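# Seat the red-and-yellow pliers in the tray cut-out

## Task

Push the pliers whose handles are red and yellow fully down into the matching cut-out in the tray, and make sure anything already in place is still in place at the end.

## Robot and tools

Robot: two arms on one floor track that runs along y at x = 0. left_arm carries a left hand and rides left_rail (always the carriage at larger y); right_arm carries a right hand and rides right_rail. Rail names are not image sides. Each arm base stands at x = 0, y = its rail position_m, z = 0.04 m, facing +x. Both hands have five fingers.

Scene frame (used in results): fixed to the table, table top at z = 0, +z up, +x in the direction the arms face, +y to their left, y = 0 at the track middle. The table starts at x = 0.17 m. Positions are in metres, orientations as quaternions w,x,y,z.

Hand point: a spot 0.05 m in front of the palm, 0.15 m from the wrist flange. Its +z runs along straight fingers, +y points out of the palm, +x runs across the palm away from the thumb on the right hand and toward the thumb on the left hand. Straight fingers reach 0.06-0.07 m past it. A bracket on the little-finger side of the wrist can collide with things; with the palm down the wrist may hang up to about 0.13 m below the point.

execute_actions(actions, cameras): runs the listed actions one after another. Each action may hold rows, steps, until, left_rail, right_rail. rows: up to 15 rows, each applied for one control step of 1/30 s. Every row is one flat list of 28 numbers in [-1, 1] covering both arms: left dx, dy, dz, rx, ry, rz, then left little, ring, middle, index, thumb_bend, thumb_turn, force_limit, speed; then the same 14 for the right arm. dx..rz are an offset, not a pose: measured from that arm's Hand target as it was when the action began, in that Hand target's own axes; 1.0 = 0.6 m for dx/dy/dz and 180 degrees for rx/ry/rz (a rotation vector). All rows of one action count from the same start; a new action starts from the new Hand target, so repeating an offset moves further. All six zeros re-commands the current Hand target. Orientation commands are clipped to 32 degrees from the measured one per step. Finger numbers: +1 straight/open, -1 curled. thumb_bend +1 straight, -1 bent; thumb_turn +1 beside the palm, -1 opposite the fingers. force_limit maps -1..+1 to roughly 0..10 N (thumb motors 15 N). speed goes from near zero at -1 to full at +0.48 and above; for a soft grip use -0.94 or lower. There is no 'unchanged' value: to keep a hand as it is, resend the eight hand numbers of its last executed row. Grip range with the thumb opposite: objects 0.035-0.065 m, handles to 0.025 m. steps: 1-450, default 15, at least one per row; after the last row the arm keeps heading to that row's target. until: ends the action early on rail conditions, e.g. {"left_rail": {"position_status": ["!=", "moving"]}} or {"all": {"status": "ended"}}. cameras: list of names, ["all"], or []; images come by default only when actions is empty.

Rails: {"left_rail": {"position_m": ...}} with left_rail -0.8 to 1.5 m and right_rail -1.5 to 0.8 m (absolute place on the track), speed_m_s 0.01-1, acceleration_factor 0.1-1, or {"stop": true}. Out-of-range values refuse the whole call. After sending, run an action with until on position_status. Keep carriages at least 0.78 m apart. A drive carries the arm and its targets along. Status words: moving, done, contact_stop, time_out, stopped, stopped_with_arm, stopped_for_other_arm, stopped_for_other_carriage; position_answer taken or not_taken.

move(target, speed, blend, stop_force, zero, blocking, cameras): straight-line path for both hand points. target is one 28-number row, same layout and scale as above, or a list of up to 15 such rows, all offsets from the current Hand targets (not from the previous row). speed: top path speed in m/s, 0.002-3.2, default 0.25. blend: corner rounding in m for lists, default 0 (stop at each). stop_force: 4-120 N, ends an arm's path when its wrist sensor feels that much push against its direction; unreliable for turning hands or very light contact; omit when backing off a surface. zero: with stop_force, re-zero before the move (default true). blocking=false returns after 0.5 s while the move continues; then only wait or stop are allowed until it ends. Result adds a 'move:' line: done, off_target, moving, held or fault, and limits=paced or held.

wait(seconds 0-10): let time run holding last commands. stop: brake a running move. zoom_image(camera, region [x0,y0,x1,y1], max 504 x 504) on the newest image; cameras: cam_high, cam_low, cam_bench_left, cam_bench_mid, cam_bench_right, cam_left_wrist, cam_right_wrist (896x504). show_instructions: shows the reference pictures. zero_wrist_force(arm). finished_scene(scene 1): ends irreversibly; the pliers must stay seated without help.

Results: end_effector_position/quat/velocities per arm; Hand target (base for next offsets); Joint positions (rail m, then six joints in rad) and velocities; joint torques; Wrist force/torque in the hand's own axes plus the peak since last shown; hand_measured, hand_stopped_by (moving, target, force, stalled, fault), hand_load_n (positive = finger pushed open; near 0 after a lost grip); rail position_m and status.

Avoid: letting anything leave the table or land on the track or the metal strip (fails the task); dropping parts or releasing them while moving; fast or hard impacts; commanding targets past a firm contact (arms are stiff). Outside force near 150 N or joint torque at its limit (elbow 142, wrists 51.3, shoulders 313 N m) stops the arm for 10 s. Never let the arms or hands touch each other. Overloaded fingers, long stretched holds and pushing toward unreachable poses heat motors (brake at 85 °C). Do not sweep a path close to an arm's own base. Press gently and slowly into the cut-out, ideally with stop_force.

Each tool is called as name([rows], argument=value, ...), one row to a line, values as JSON.

Reference images:

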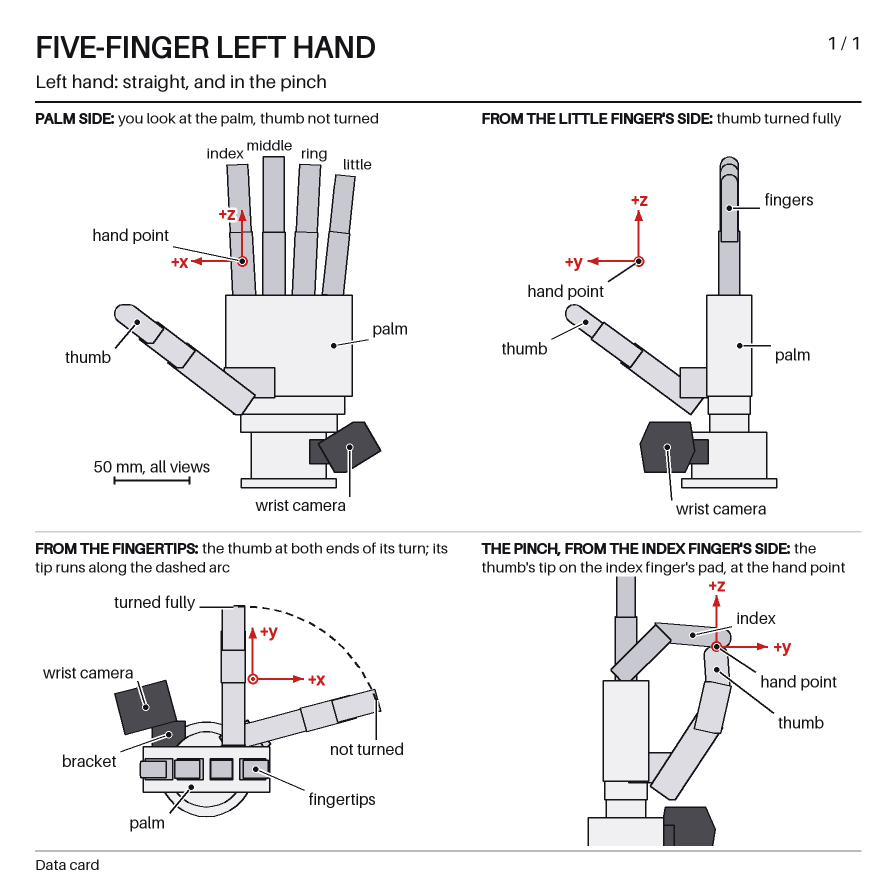

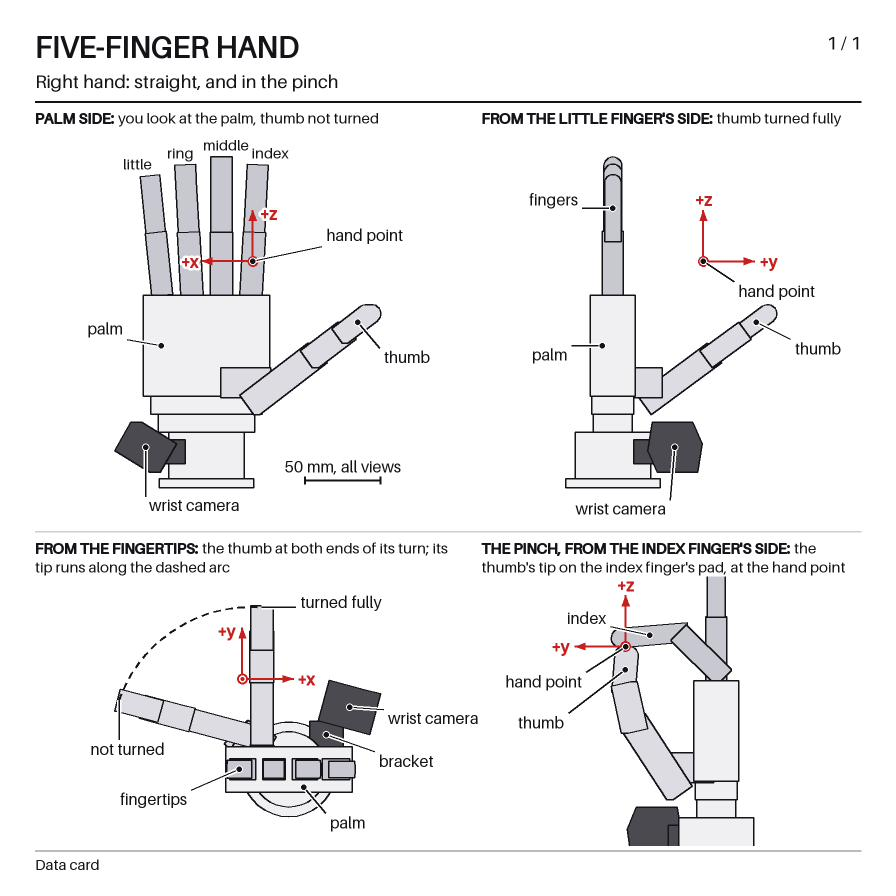

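## Session

execute_actions(actions=[])

Scene clock: 0.00 s.
left_arm: end_effector_position=(+0.3860, +0.7687, +0.6206) hand_measured=(+1.000, +1.000, +1.000, +1.000, +1.000, +1.000) hand_load_n=(+0.0, +0.0, +0.0, +0.0, +0.0, +0.0) hand_stopped_by=(target, target, target, target, target, target) hand_force_limit=0.00 hand_speed=-0.80 end_effector_quat_wxyz=(+0.000, +1.000, +0.000, +0.000) | right_arm: end_effector_position=(+0.3860, -0.6109, +0.6206) hand_measured=(+1.000, +1.000, +1.000, +1.000, +1.000, +1.000) hand_load_n=(+0.0, +0.0, +0.0, +0.0, +0.0, +0.0) hand_stopped_by=(target, target, target, target, target, target) hand_force_limit=0.00 hand_speed=-0.80 end_effector_quat_wxyz=(+0.000, +0.000, +1.000, +0.000)
Joint positions: left_arm=[0.75 -0.281 -1.782 1.662 1.69 1.571 1.29] | right_arm=[-0.75 -0.281 -1.782 1.662 1.69 1.571 -1.851]
Joint velocities: within noise
Joint torques (N m): no reading
Wrist force (N): no reading
Wrist torque (N m): no reading
Wrist force, peak (N): no reading
Hand target: left_arm +0.3860, +0.7687, +0.6206; +0.000, +1.000, +0.000, +0.000 | right_arm +0.3860, -0.6109, +0.6206; +0.000, +0.000, +1.000, +0.000
left_rail: position_m=0.750 position_status=done
right_rail: position_m=-0.750 position_status=done

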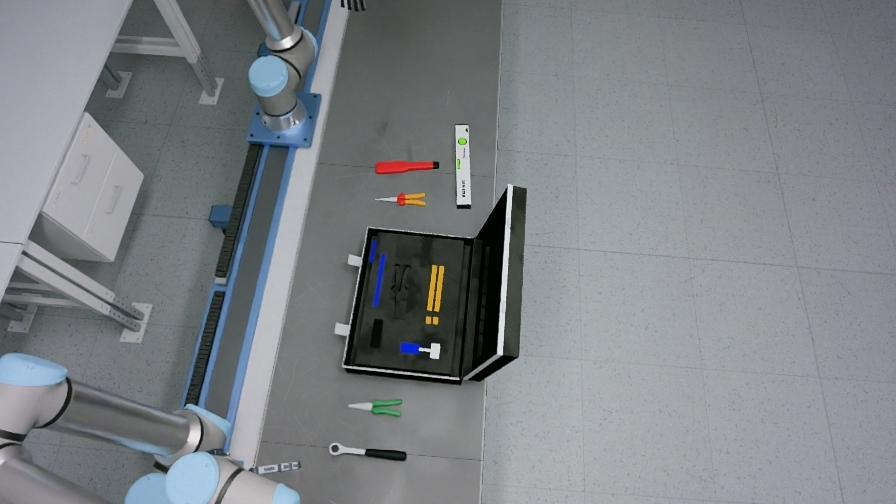

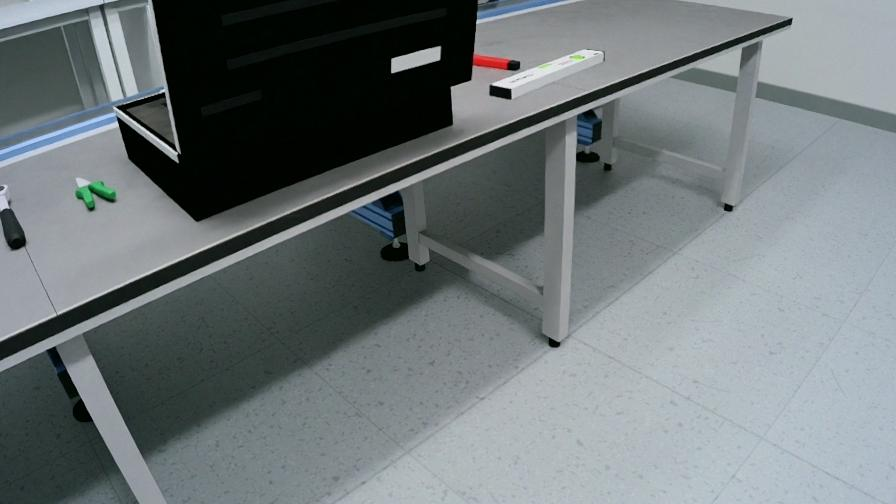

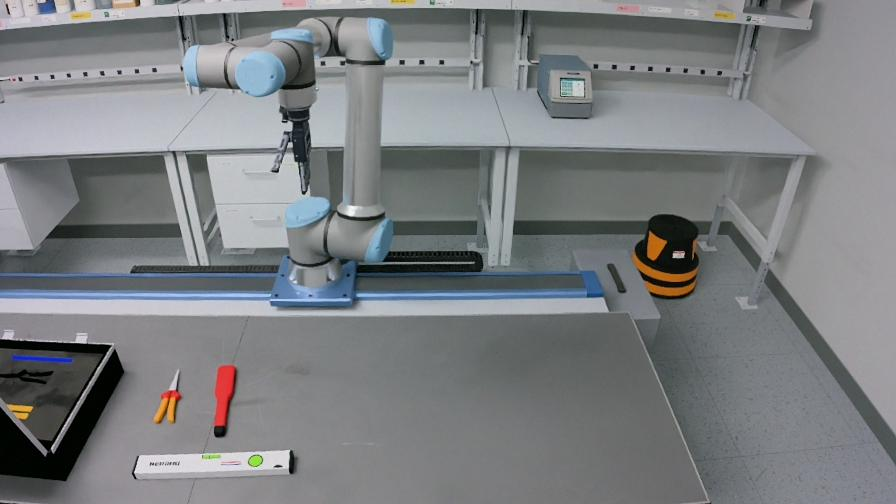

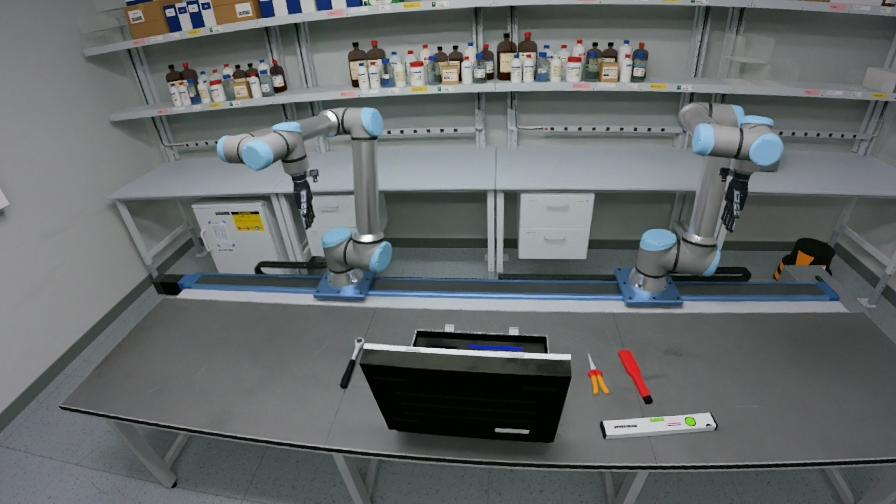

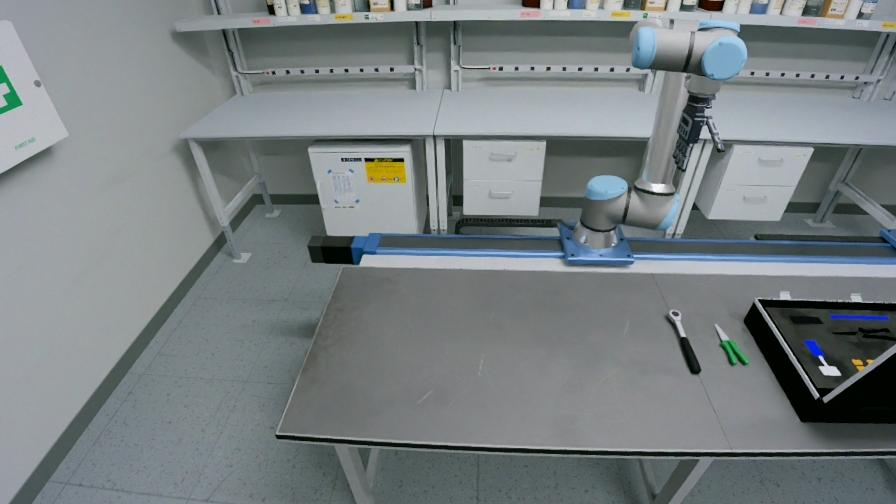

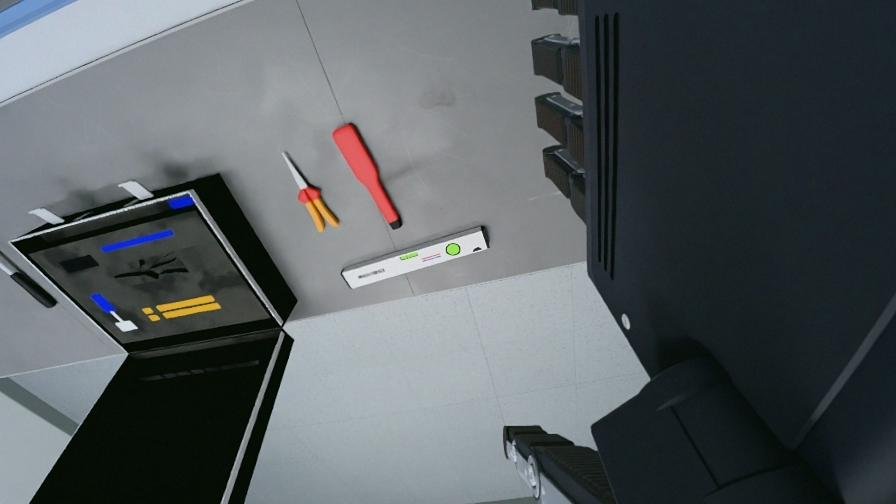

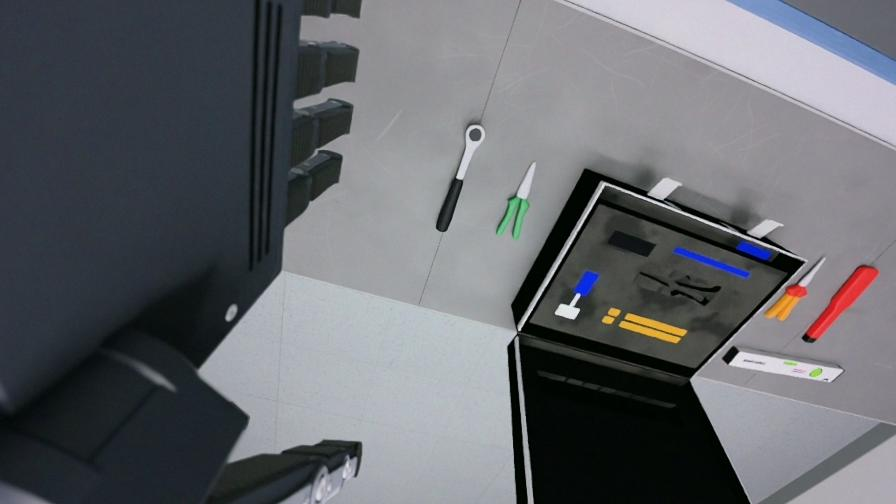

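zoom_image(camera="cam_high", region=[330, 180, 530, 400])

zoom_image(camera="cam_right_wrist", region=[500, 150, 880, 390])

zoom_image(camera="cam_left_wrist", region=[0, 120, 500, 370])

zoom_image(camera="cam_bench_left", region=[0, 300, 300, 490])

zoom_image(camera="cam_bench_right", region=[640, 270, 896, 450])

Scaled by 2.291.

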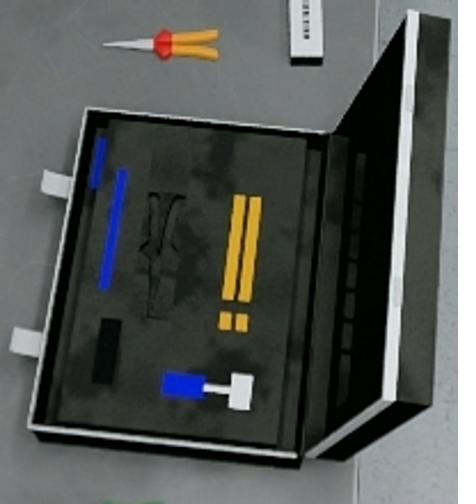

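Scaled by 1.326.

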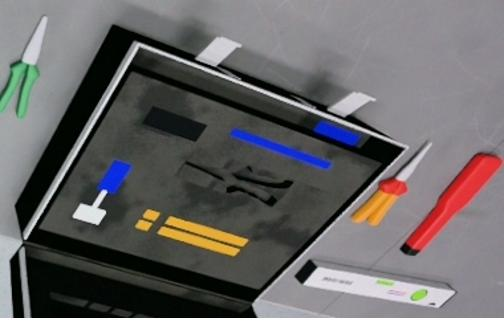

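Scaled by 1.008.

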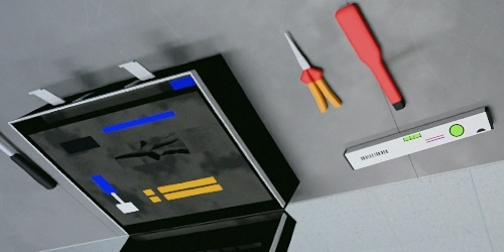

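Scaled by 1.680.

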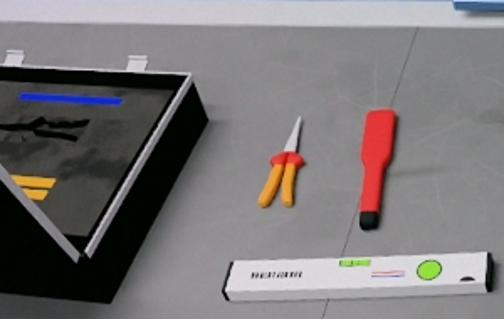

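Scaled by 1.969.

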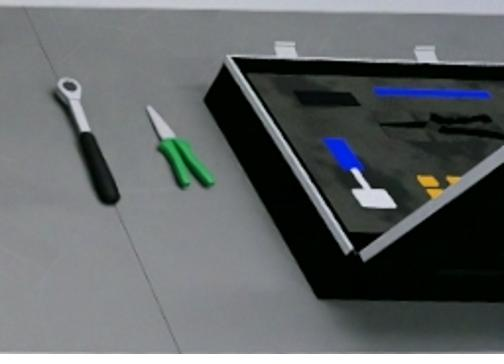

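move([
  [0.19,0.533,0.283,0.195,0.195,0.472, 0.3,0.3,0.3,0.3,1,-1,0,0.3, 0,0,0,0,0,0,1,1,1,1,1,1,0,-0.8],
], speed=0.5, cameras=["all"])

Scene clock: 81.97 s.
left_arm: end_effector_position=(+0.5000, +0.4490, +0.4509) hand_measured=(+0.300, +0.300, +0.300, +0.300, +1.000, -1.000) hand_load_n=(+0.0, +0.0, +0.0, +0.0, +0.0, +0.0) hand_stopped_by=(target, target, target, target, target, target) hand_force_limit=0.00 hand_speed=0.30 end_effector_quat_wxyz=(-0.270, +0.654, -0.654, +0.270) | right_arm: end_effector_position=(+0.3860, -0.6109, +0.6206) hand_measured=(+1.000, +1.000, +1.000, +1.000, +1.000, +1.000) hand_load_n=(+0.0, +0.0, +0.0, +0.0, +0.0, +0.0) hand_stopped_by=(target, target, target, target, target, target) hand_force_limit=0.00 hand_speed=-0.80 end_effector_quat_wxyz=(+0.000, +0.000, +1.000, +0.000)
Joint positions: left_arm=[0.75 -1.054 -1.646 1.815 0.944 0.91 2.247] | right_arm=[-0.75 -0.281 -1.782 1.662 1.69 1.571 -1.851]
Joint torques (N m): left_arm=[9.78 -14.22 -31.25 -1.2 1.21 2.64] | right_arm=[1.18 -19.93 -36.16 3.94 -0.3 0.45]
Wrist force (N): left_arm=[0.9 -0.2 -0.4] | right_arm=[0.0 0.4 0.0]
Wrist torque (N m): left_arm=[0.13 -0.14 -0.20] | right_arm=[0.06 0.00 0.01]
Wrist force, peak (N): left_arm=[0.7 -1.8 -1.0] | right_arm=[0.2 0.5 0.6]
Hand target: left_arm +0.5000, +0.4489, +0.4508; -0.270, +0.653, -0.654, +0.270 | right_arm +0.3860, -0.6109, +0.6206; +0.000, +0.000, +1.000, +0.000
Off the commanded pose: left_arm 0.000 m, 0 deg | right_arm 0.000 m, 0 deg.
left_rail: position_m=0.750 position_status=done
right_rail: position_m=-0.750 position_status=done
move: done

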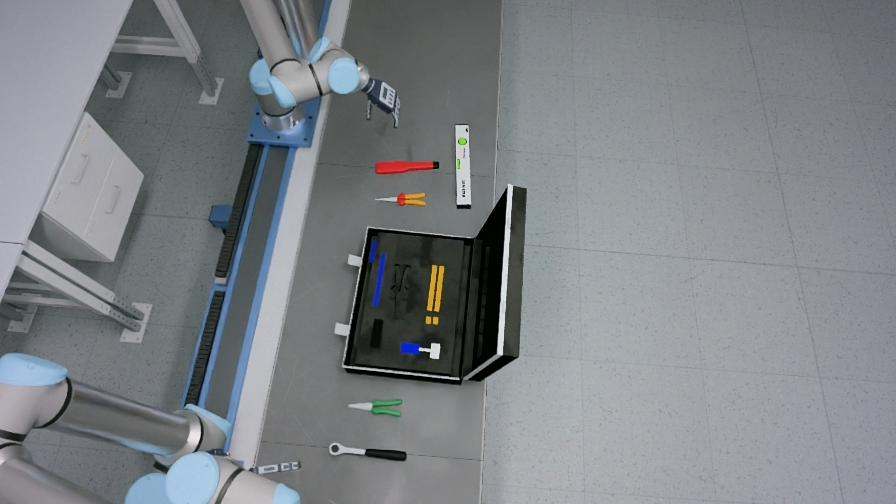

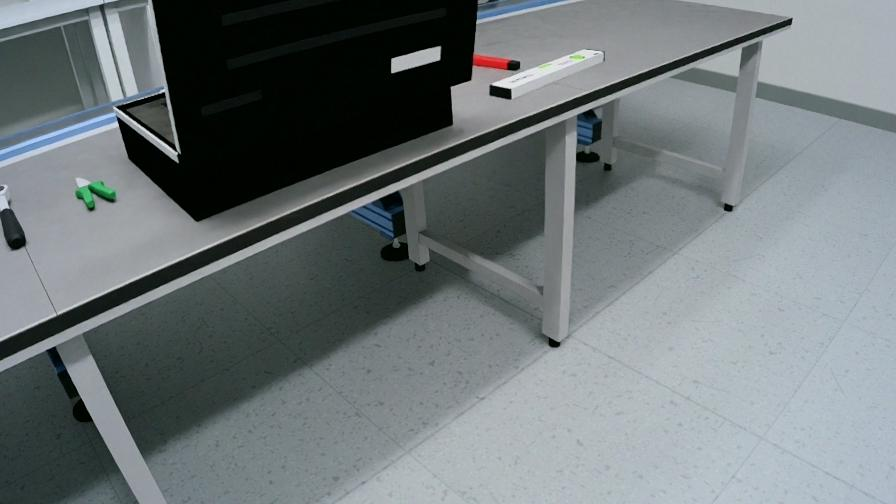

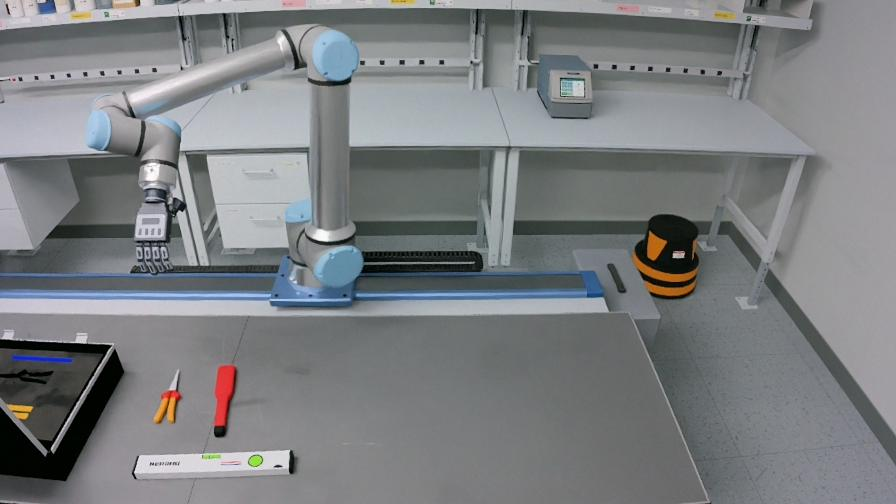

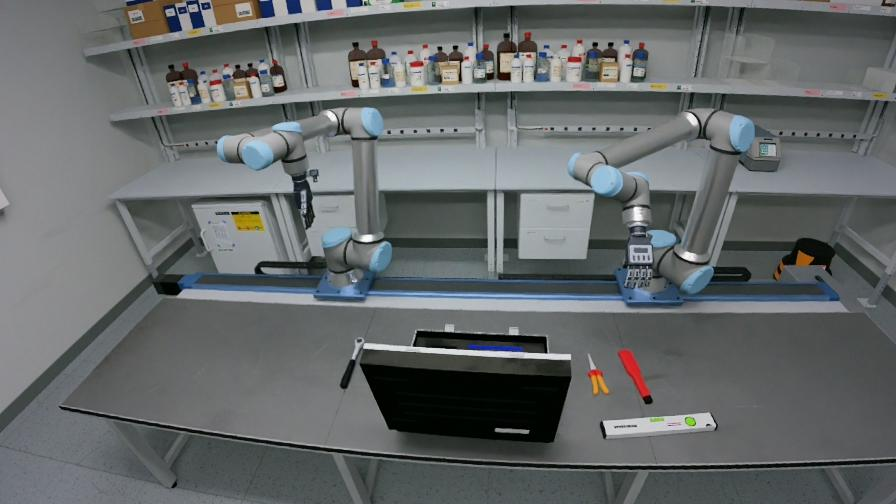

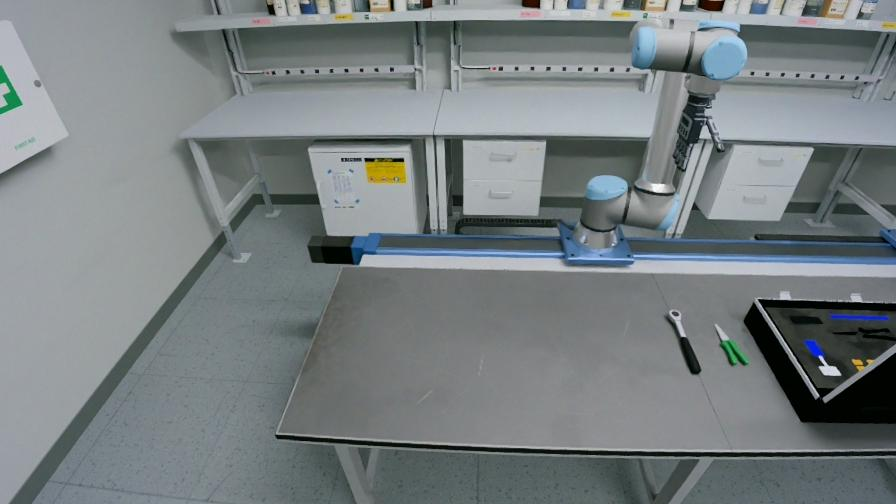

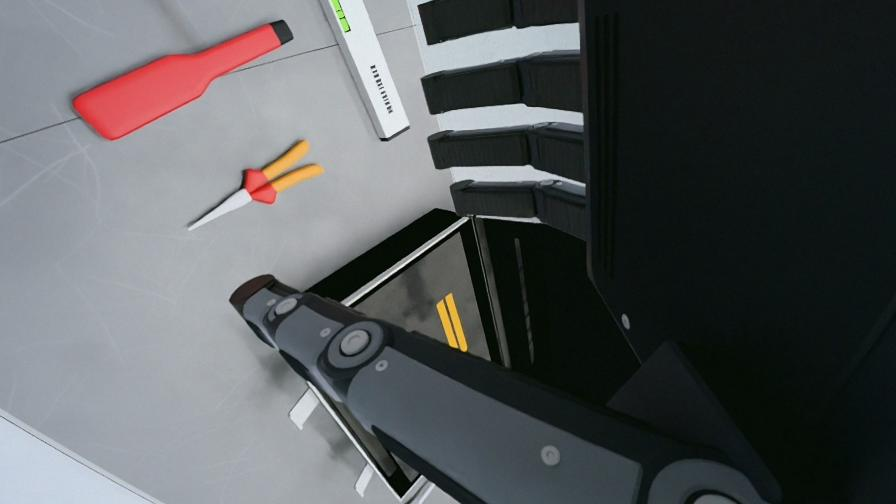

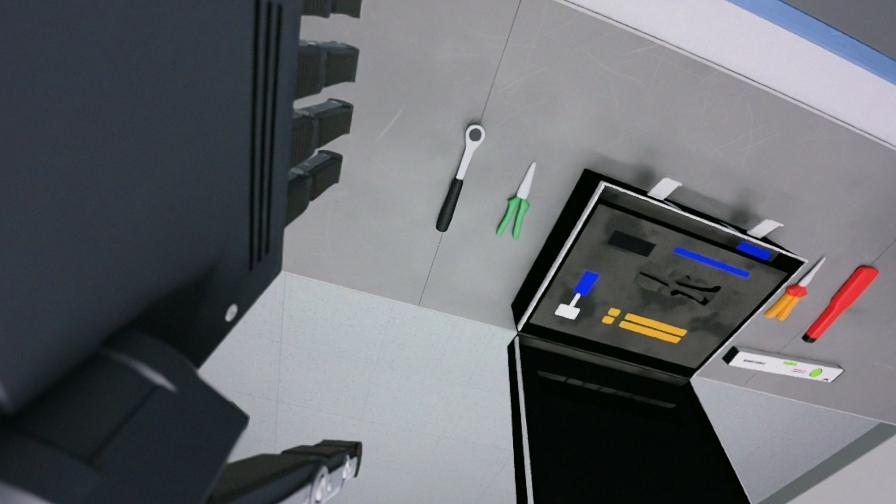

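execute_actions([
  {"left_rail":{"position_m":1.0},"steps":60,"until":{"left_rail":{"position_status":["!=","moving"]}}},
])

move([
  [0.515,0.2605,0.4018,0.0311,0.3622,0.3204, 0.3,0.3,0.3,0.3,1,-1,0,0.3, 0,0,0,0,0,0,1,1,1,1,1,1,0,-0.8],
], speed=0.4, cameras=["cam_high","cam_bench_left","cam_bench_mid","cam_left_wrist"])

Scene clock: 146.30 s.
left_arm: end_effector_position=(+0.5000, +0.6989, +0.4508) hand_measured=(+0.300, +0.300, +0.300, +0.300, +1.000, -1.000) hand_load_n=(+0.0, +0.0, +0.0, +0.0, +0.0, +0.0) hand_stopped_by=(target, target, target, target, target, target) hand_force_limit=0.00 hand_speed=0.30 end_effector_quat_wxyz=(-0.270, +0.653, -0.654, +0.270) | right_arm: end_effector_position=(+0.3860, -0.6109, +0.6206) hand_measured=(+1.000, +1.000, +1.000, +1.000, +1.000, +1.000) hand_load_n=(+0.0, +0.0, -0.5, +0.0, +0.0, +0.0) hand_stopped_by=(target, target, target, target, target, target) hand_force_limit=0.00 hand_speed=-0.80 end_effector_quat_wxyz=(+0.000, +0.000, +1.000, +0.000)
Joint positions: left_arm=[1 -1.054 -1.646 1.815 0.944 0.91 2.248] | right_arm=[-0.75 -0.281 -1.782 1.662 1.69 1.571 -1.851]
Joint torques (N m): left_arm=[-8.77 -45.42 -39.9 1.83 -0.1 2.5] | right_arm=[3.62 -19.46 -36.17 3.88 0.18 0.12]
Wrist force (N): left_arm=[0.7 -0.1 -0.4] | right_arm=[-0.5 0.4 -0.1]
Wrist torque (N m): left_arm=[0.14 -0.11 -0.21] | right_arm=[0.06 0.08 -0.02]
Wrist force, peak (N): left_arm=[2.8 0.0 -0.5] | right_arm=[0.0 0.8 -0.4]
Hand target: left_arm +0.5000, +0.6989, +0.4508; -0.270, +0.653, -0.654, +0.270 | right_arm +0.3860, -0.6109, +0.6206; +0.000, +0.000, +1.000, +0.000
Off the commanded pose: left_arm 0.000 m, 0 deg | right_arm 0.000 m, 0 deg.
left_rail: position_m=1.000 position_status=done
right_rail: position_m=-0.750 position_status=done

Scene clock: 149.03 s.
left_arm: end_effector_position=(+0.5594, +0.3900, +0.1698) hand_measured=(+0.300, +0.300, +0.300, +0.300, +1.000, -1.000) hand_load_n=(+0.0, +0.0, +0.0, +0.0, +0.0, +0.0) hand_stopped_by=(target, target, target, target, target, target) hand_force_limit=0.00 hand_speed=0.30 end_effector_quat_wxyz=(+0.011, -0.024, +0.898, -0.438) | right_arm: end_effector_position=(+0.3860, -0.6109, +0.6206) hand_measured=(+1.000, +1.000, +1.000, +1.000, +1.000, +1.000) hand_load_n=(+0.0, +0.0, +0.0, +0.0, +0.0, +0.0) hand_stopped_by=(target, target, target, target, target, target) hand_force_limit=0.00 hand_speed=-0.80 end_effector_quat_wxyz=(+0.000, +0.000, +1.000, +0.000)
Joint positions: left_arm=[1 -0.885 -1.067 1.599 0.239 2.057 3.565] | right_arm=[-0.75 -0.281 -1.782 1.662 1.69 1.571 -1.851]
Joint torques (N m): left_arm=[9.03 -59.36 -42.25 4.76 2.8 2.04] | right_arm=[2.77 -21.65 -36.42 3.69 -0.11 0.27]
Wrist force (N): left_arm=[1.1 0.0 -0.2] | right_arm=[-0.2 0.2 0.1]
Wrist torque (N m): left_arm=[0.10 -0.26 -0.16] | right_arm=[0.02 0.03 0.00]
Wrist force, peak (N): left_arm=[1.4 0.3 1.3] | right_arm=[0.3 0.7 -0.1]
Hand target: left_arm +0.5594, +0.3900, +0.1697; +0.011, -0.024, +0.899, -0.438 | right_arm +0.3860, -0.6109, +0.6206; +0.000, +0.000, +1.000, +0.000
Off the commanded pose: left_arm 0.000 m, 0 deg | right_arm 0.000 m, 0 deg.
left_rail: position_m=1.000 position_status=done
right_rail: position_m=-0.750 position_status=done
move: done
Images, in order (width x height): cam_high 896x504, cam_bench_left 896x504, cam_bench_mid 896x504, cam_left_wrist 896x504.

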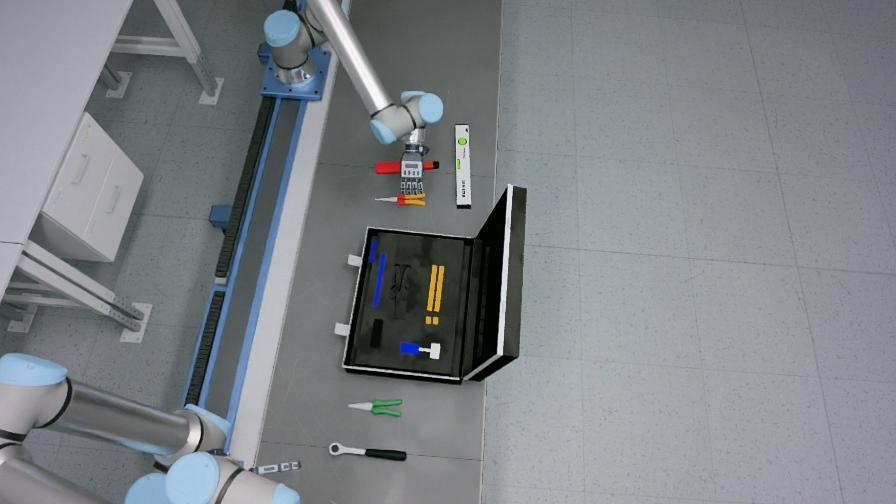

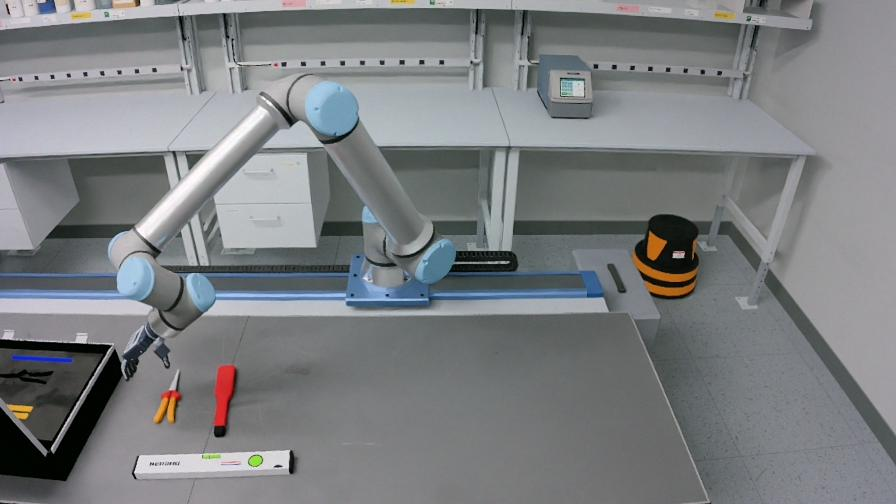

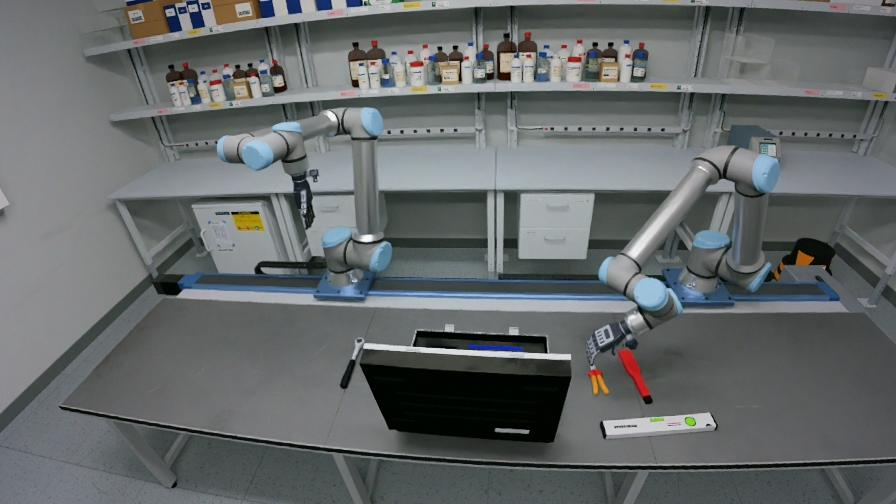

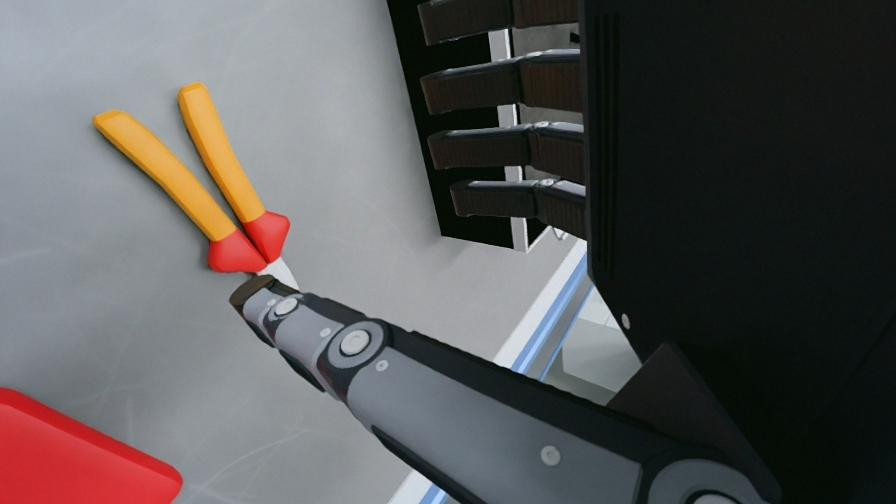

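move([
  [-0.019,0.16,0.0923,0,-0.0088,-0.0068, 0.3,0.3,0.3,0.3,1,-1,0,0.3, 0,0,0,0,0,0,1,1,1,1,1,1,0,-0.8],
], speed=0.15, cameras=["cam_high","cam_bench_left","cam_bench_mid","cam_left_wrist"])

zoom_image(camera="cam_bench_left", region=[80, 300, 280, 450])

zoom_image(camera="cam_high", region=[350, 130, 480, 240])

zoom_image(camera="cam_bench_mid", region=[540, 280, 700, 440])

Scene clock: 168.07 s.
left_arm: end_effector_position=(+0.5697, +0.4060, +0.0602) hand_measured=(+0.300, +0.300, +0.300, +0.300, +1.000, -1.000) hand_load_n=(-0.5, +0.0, +0.0, +0.0, +0.0, +0.0) hand_stopped_by=(target, target, target, target, target, target) hand_force_limit=0.00 hand_speed=0.30 end_effector_quat_wxyz=(+0.018, -0.039, +0.898, -0.438) | right_arm: end_effector_position=(+0.3860, -0.6109, +0.6206) hand_measured=(+1.000, +1.000, +1.000, +1.000, +1.000, +1.000) hand_load_n=(+0.0, +0.0, +0.0, +0.0, +0.0, +0.0) hand_stopped_by=(target, target, target, target, target, target) hand_force_limit=0.00 hand_speed=-0.80 end_effector_quat_wxyz=(+0.000, +0.000, +1.000, +0.000)
Joint positions: left_arm=[1 -0.865 -0.973 1.674 0.064 2.046 3.554] | right_arm=[-0.75 -0.281 -1.782 1.662 1.69 1.571 -1.851]
Joint torques (N m): left_arm=[9.65 -68.72 -25.03 -3.49 -2.09 -3.25] | right_arm=[2.29 -24.24 -36.59 3.55 -0.12 0.54]
Wrist force (N): left_arm=[1.0 0.5 -0.4] | right_arm=[0.1 0.3 -0.2]
Wrist torque (N m): left_arm=[0.29 -0.27 0.01] | right_arm=[0.06 0.00 0.01]
Wrist force, peak (N): left_arm=[1.4 -1.2 -0.9] | right_arm=[-0.2 0.7 -0.3]
Hand target: left_arm +0.5698, +0.4060, +0.0600; +0.018, -0.039, +0.898, -0.438 | right_arm +0.3860, -0.6109, +0.6206; +0.000, +0.000, +1.000, +0.000
Off the commanded pose: left_arm 0.000 m, 0 deg | right_arm 0.000 m, 0 deg.
left_rail: position_m=1.000 position_status=done
right_rail: position_m=-0.750 position_status=done
move: done
Images, in order (width x height): cam_high 896x504, cam_bench_left 896x504, cam_bench_mid 896x504, cam_left_wrist 896x504.

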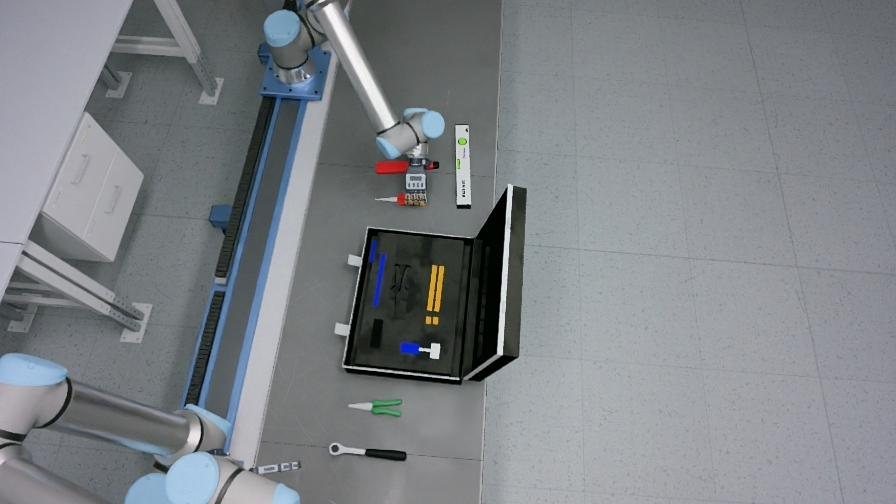

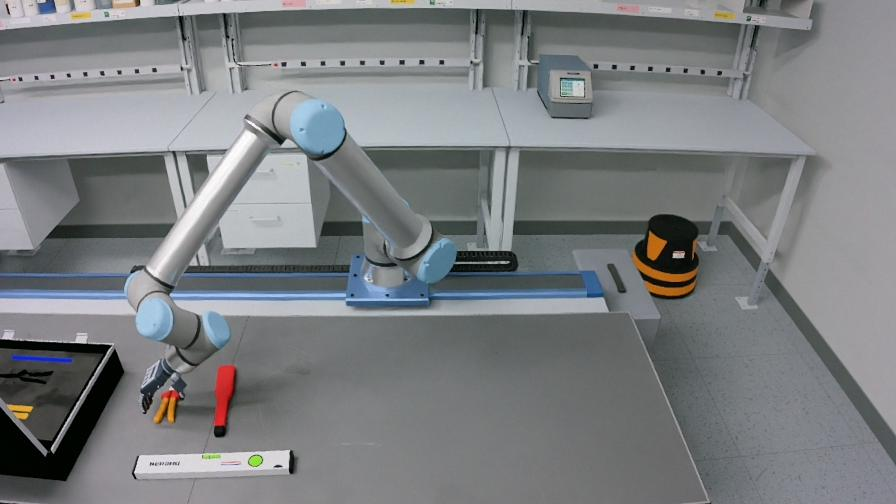

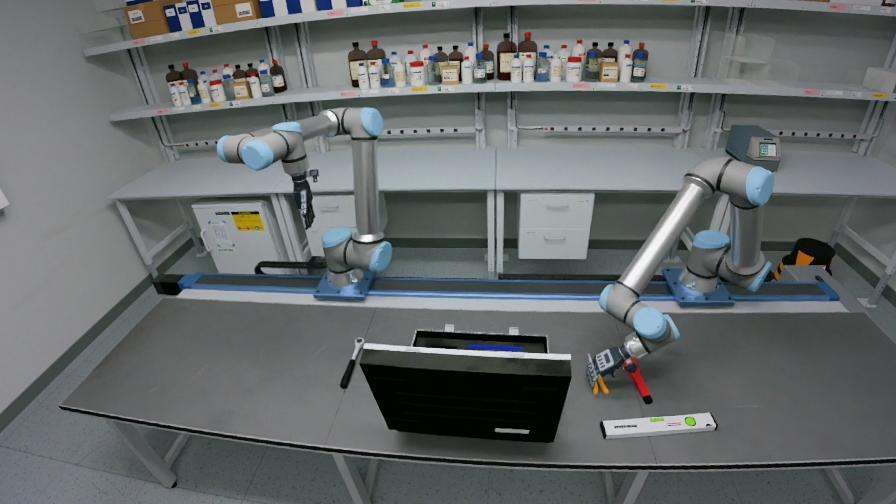

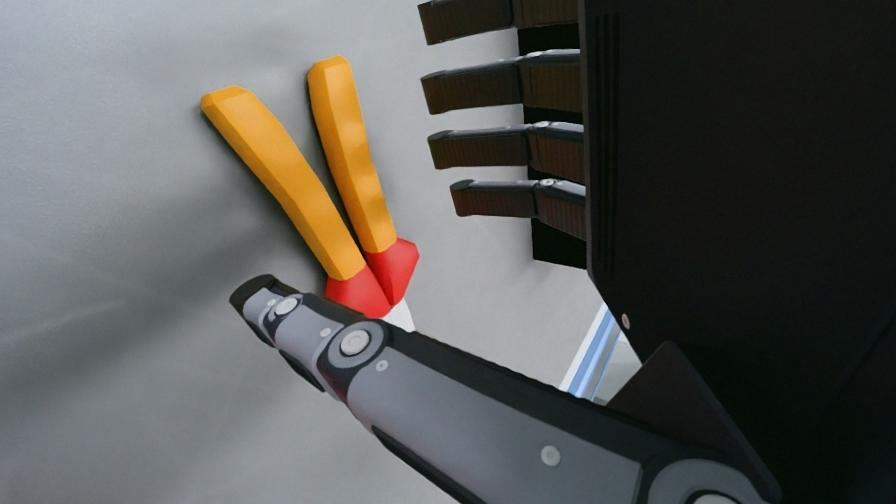

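Scaled by 2.520.

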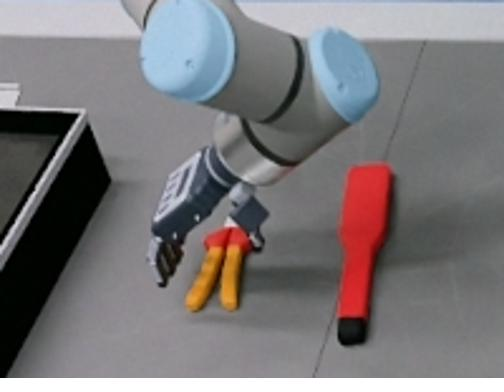

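Scaled by 3.877.

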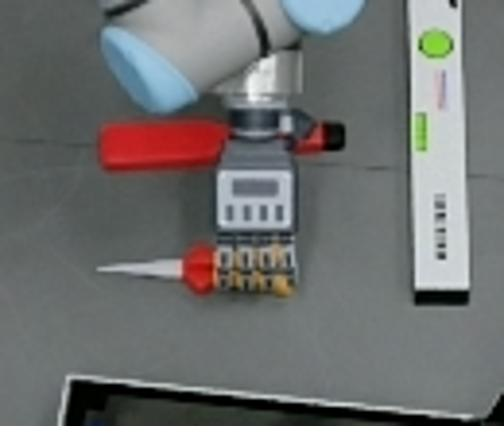

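Scaled by 3.150.

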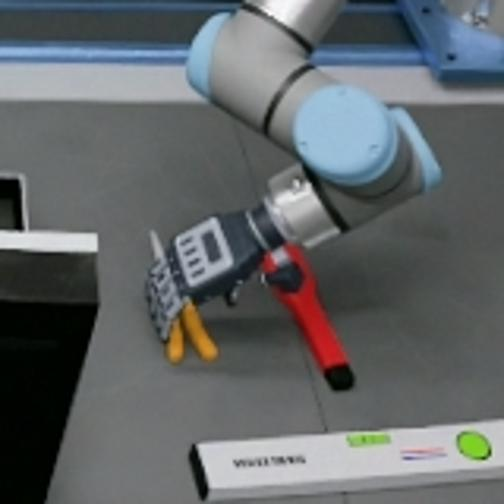

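move([
  [0,0.0473,0.0369,0,0,0, 0.3,0.3,0.3,0.3,1,-1,0,0.3, 0,0,0,0,0,0,1,1,1,1,1,1,0,-0.8],
], speed=0.03, stop_force=6, cameras=["cam_bench_left","cam_bench_mid","cam_left_wrist"])

zoom_image(camera="cam_bench_left", region=[120, 350, 220, 440])

zoom_image(camera="cam_bench_mid", region=[560, 330, 660, 430])

Scene clock: 183.53 s.
left_arm: end_effector_position=(+0.5697, +0.4060, +0.0261) hand_measured=(+0.300, +0.300, +0.300, +0.300, +1.000, -1.000) hand_load_n=(+0.0, +0.0, +0.0, +0.0, +0.0, +0.0) hand_stopped_by=(target, target, target, target, target, target) hand_force_limit=0.00 hand_speed=0.30 end_effector_quat_wxyz=(+0.018, -0.040, +0.898, -0.438) | right_arm: end_effector_position=(+0.3860, -0.6109, +0.6206) hand_measured=(+1.000, +1.000, +1.000, +1.000, +1.000, +1.000) hand_load_n=(+0.0, +0.0, +0.0, +0.0, +0.0, +0.0) hand_stopped_by=(target, target, target, target, target, target) hand_force_limit=0.00 hand_speed=-0.80 end_effector_quat_wxyz=(+0.000, +0.000, +1.000, +0.000)
Joint positions: left_arm=[1 -0.865 -0.936 1.686 0.015 2.046 3.554] | right_arm=[-0.75 -0.281 -1.782 1.662 1.69 1.571 -1.851]
Joint torques (N m): left_arm=[-0.97 -100.36 -36.99 5.89 -2.02 -2.77] | right_arm=[3.45 -23.05 -36.11 3.88 -0.25 0.04]
Wrist force (N): left_arm=[1.1 -2.3 -2.2] | right_arm=[0.1 0.2 -0.1]
Wrist torque (N m): left_arm=[0.29 -0.30 0.07] | right_arm=[0.04 0.00 0.02]
Wrist force, peak (N): left_arm=[3.0 -10.7 -10.8] | right_arm=[-0.1 0.9 0.0]
Hand target: left_arm +0.5697, +0.4060, +0.0261; +0.018, -0.040, +0.898, -0.438 (not the last commanded pose) | right_arm +0.3860, -0.6109, +0.6206; +0.000, +0.000, +1.000, +0.000
Off the commanded pose: left_arm 0.002 m, 0 deg | right_arm 0.000 m, 0 deg.
left_rail: position_m=1.000 position_status=done
right_rail: position_m=-0.750 position_status=done
move: contact (left_arm)
Images, in order (width x height): cam_bench_left 896x504, cam_bench_mid 896x504, cam_left_wrist 896x504.

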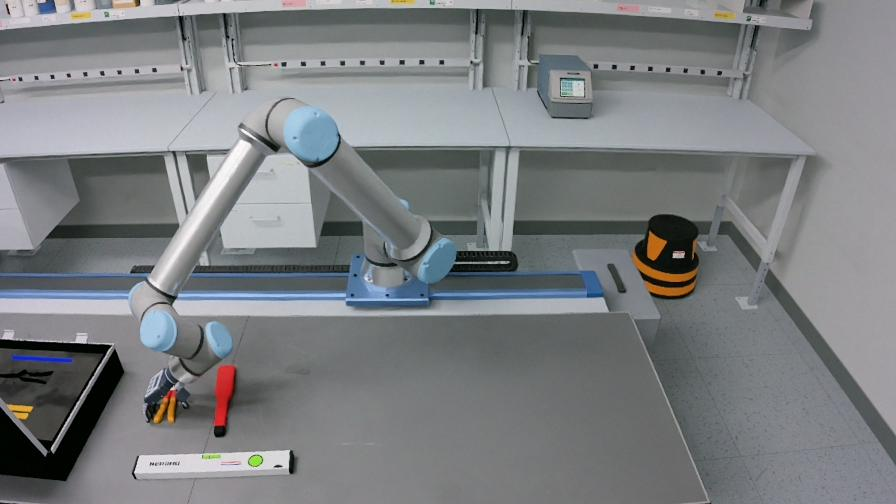

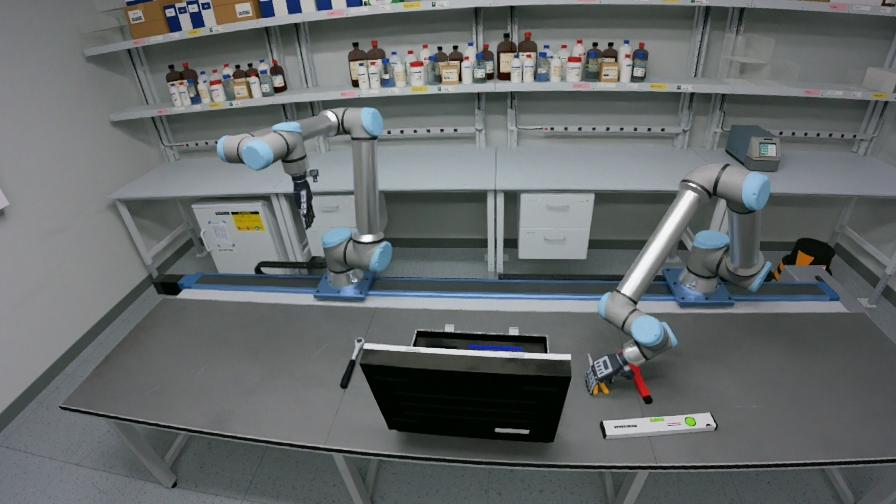

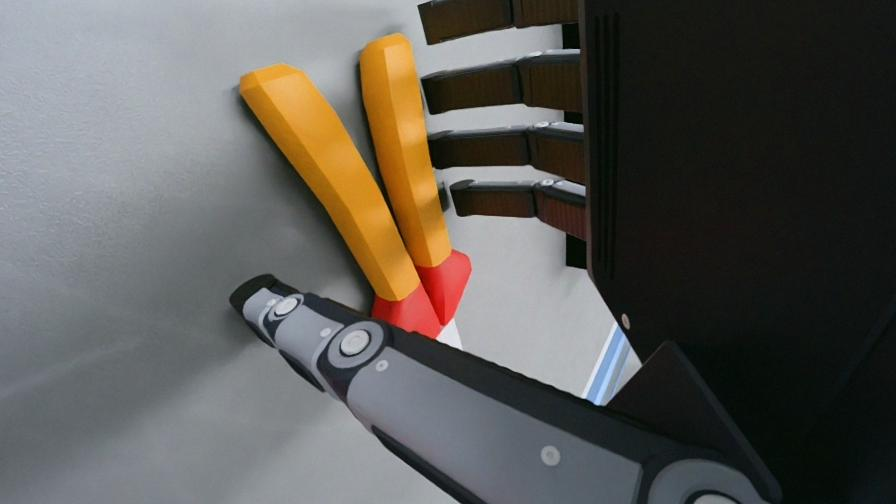

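Scaled by 5.040.

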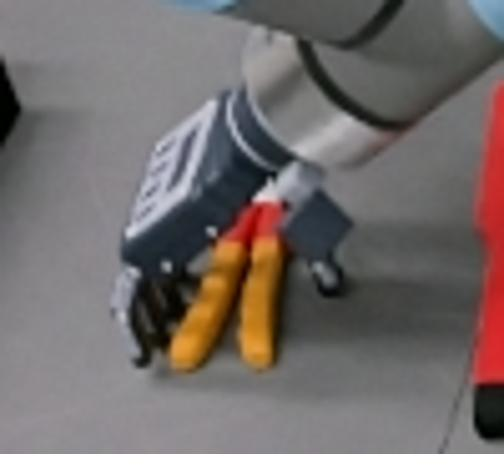

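Scaled by 5.040.

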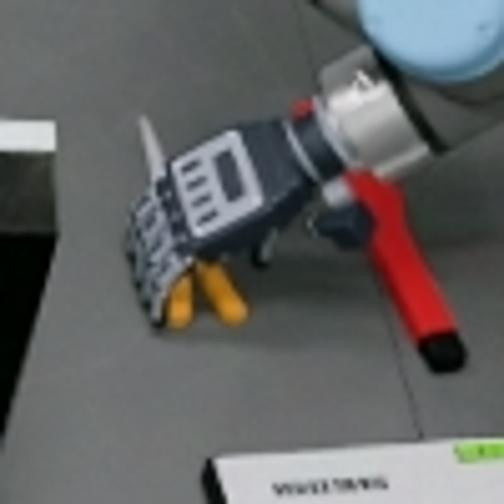

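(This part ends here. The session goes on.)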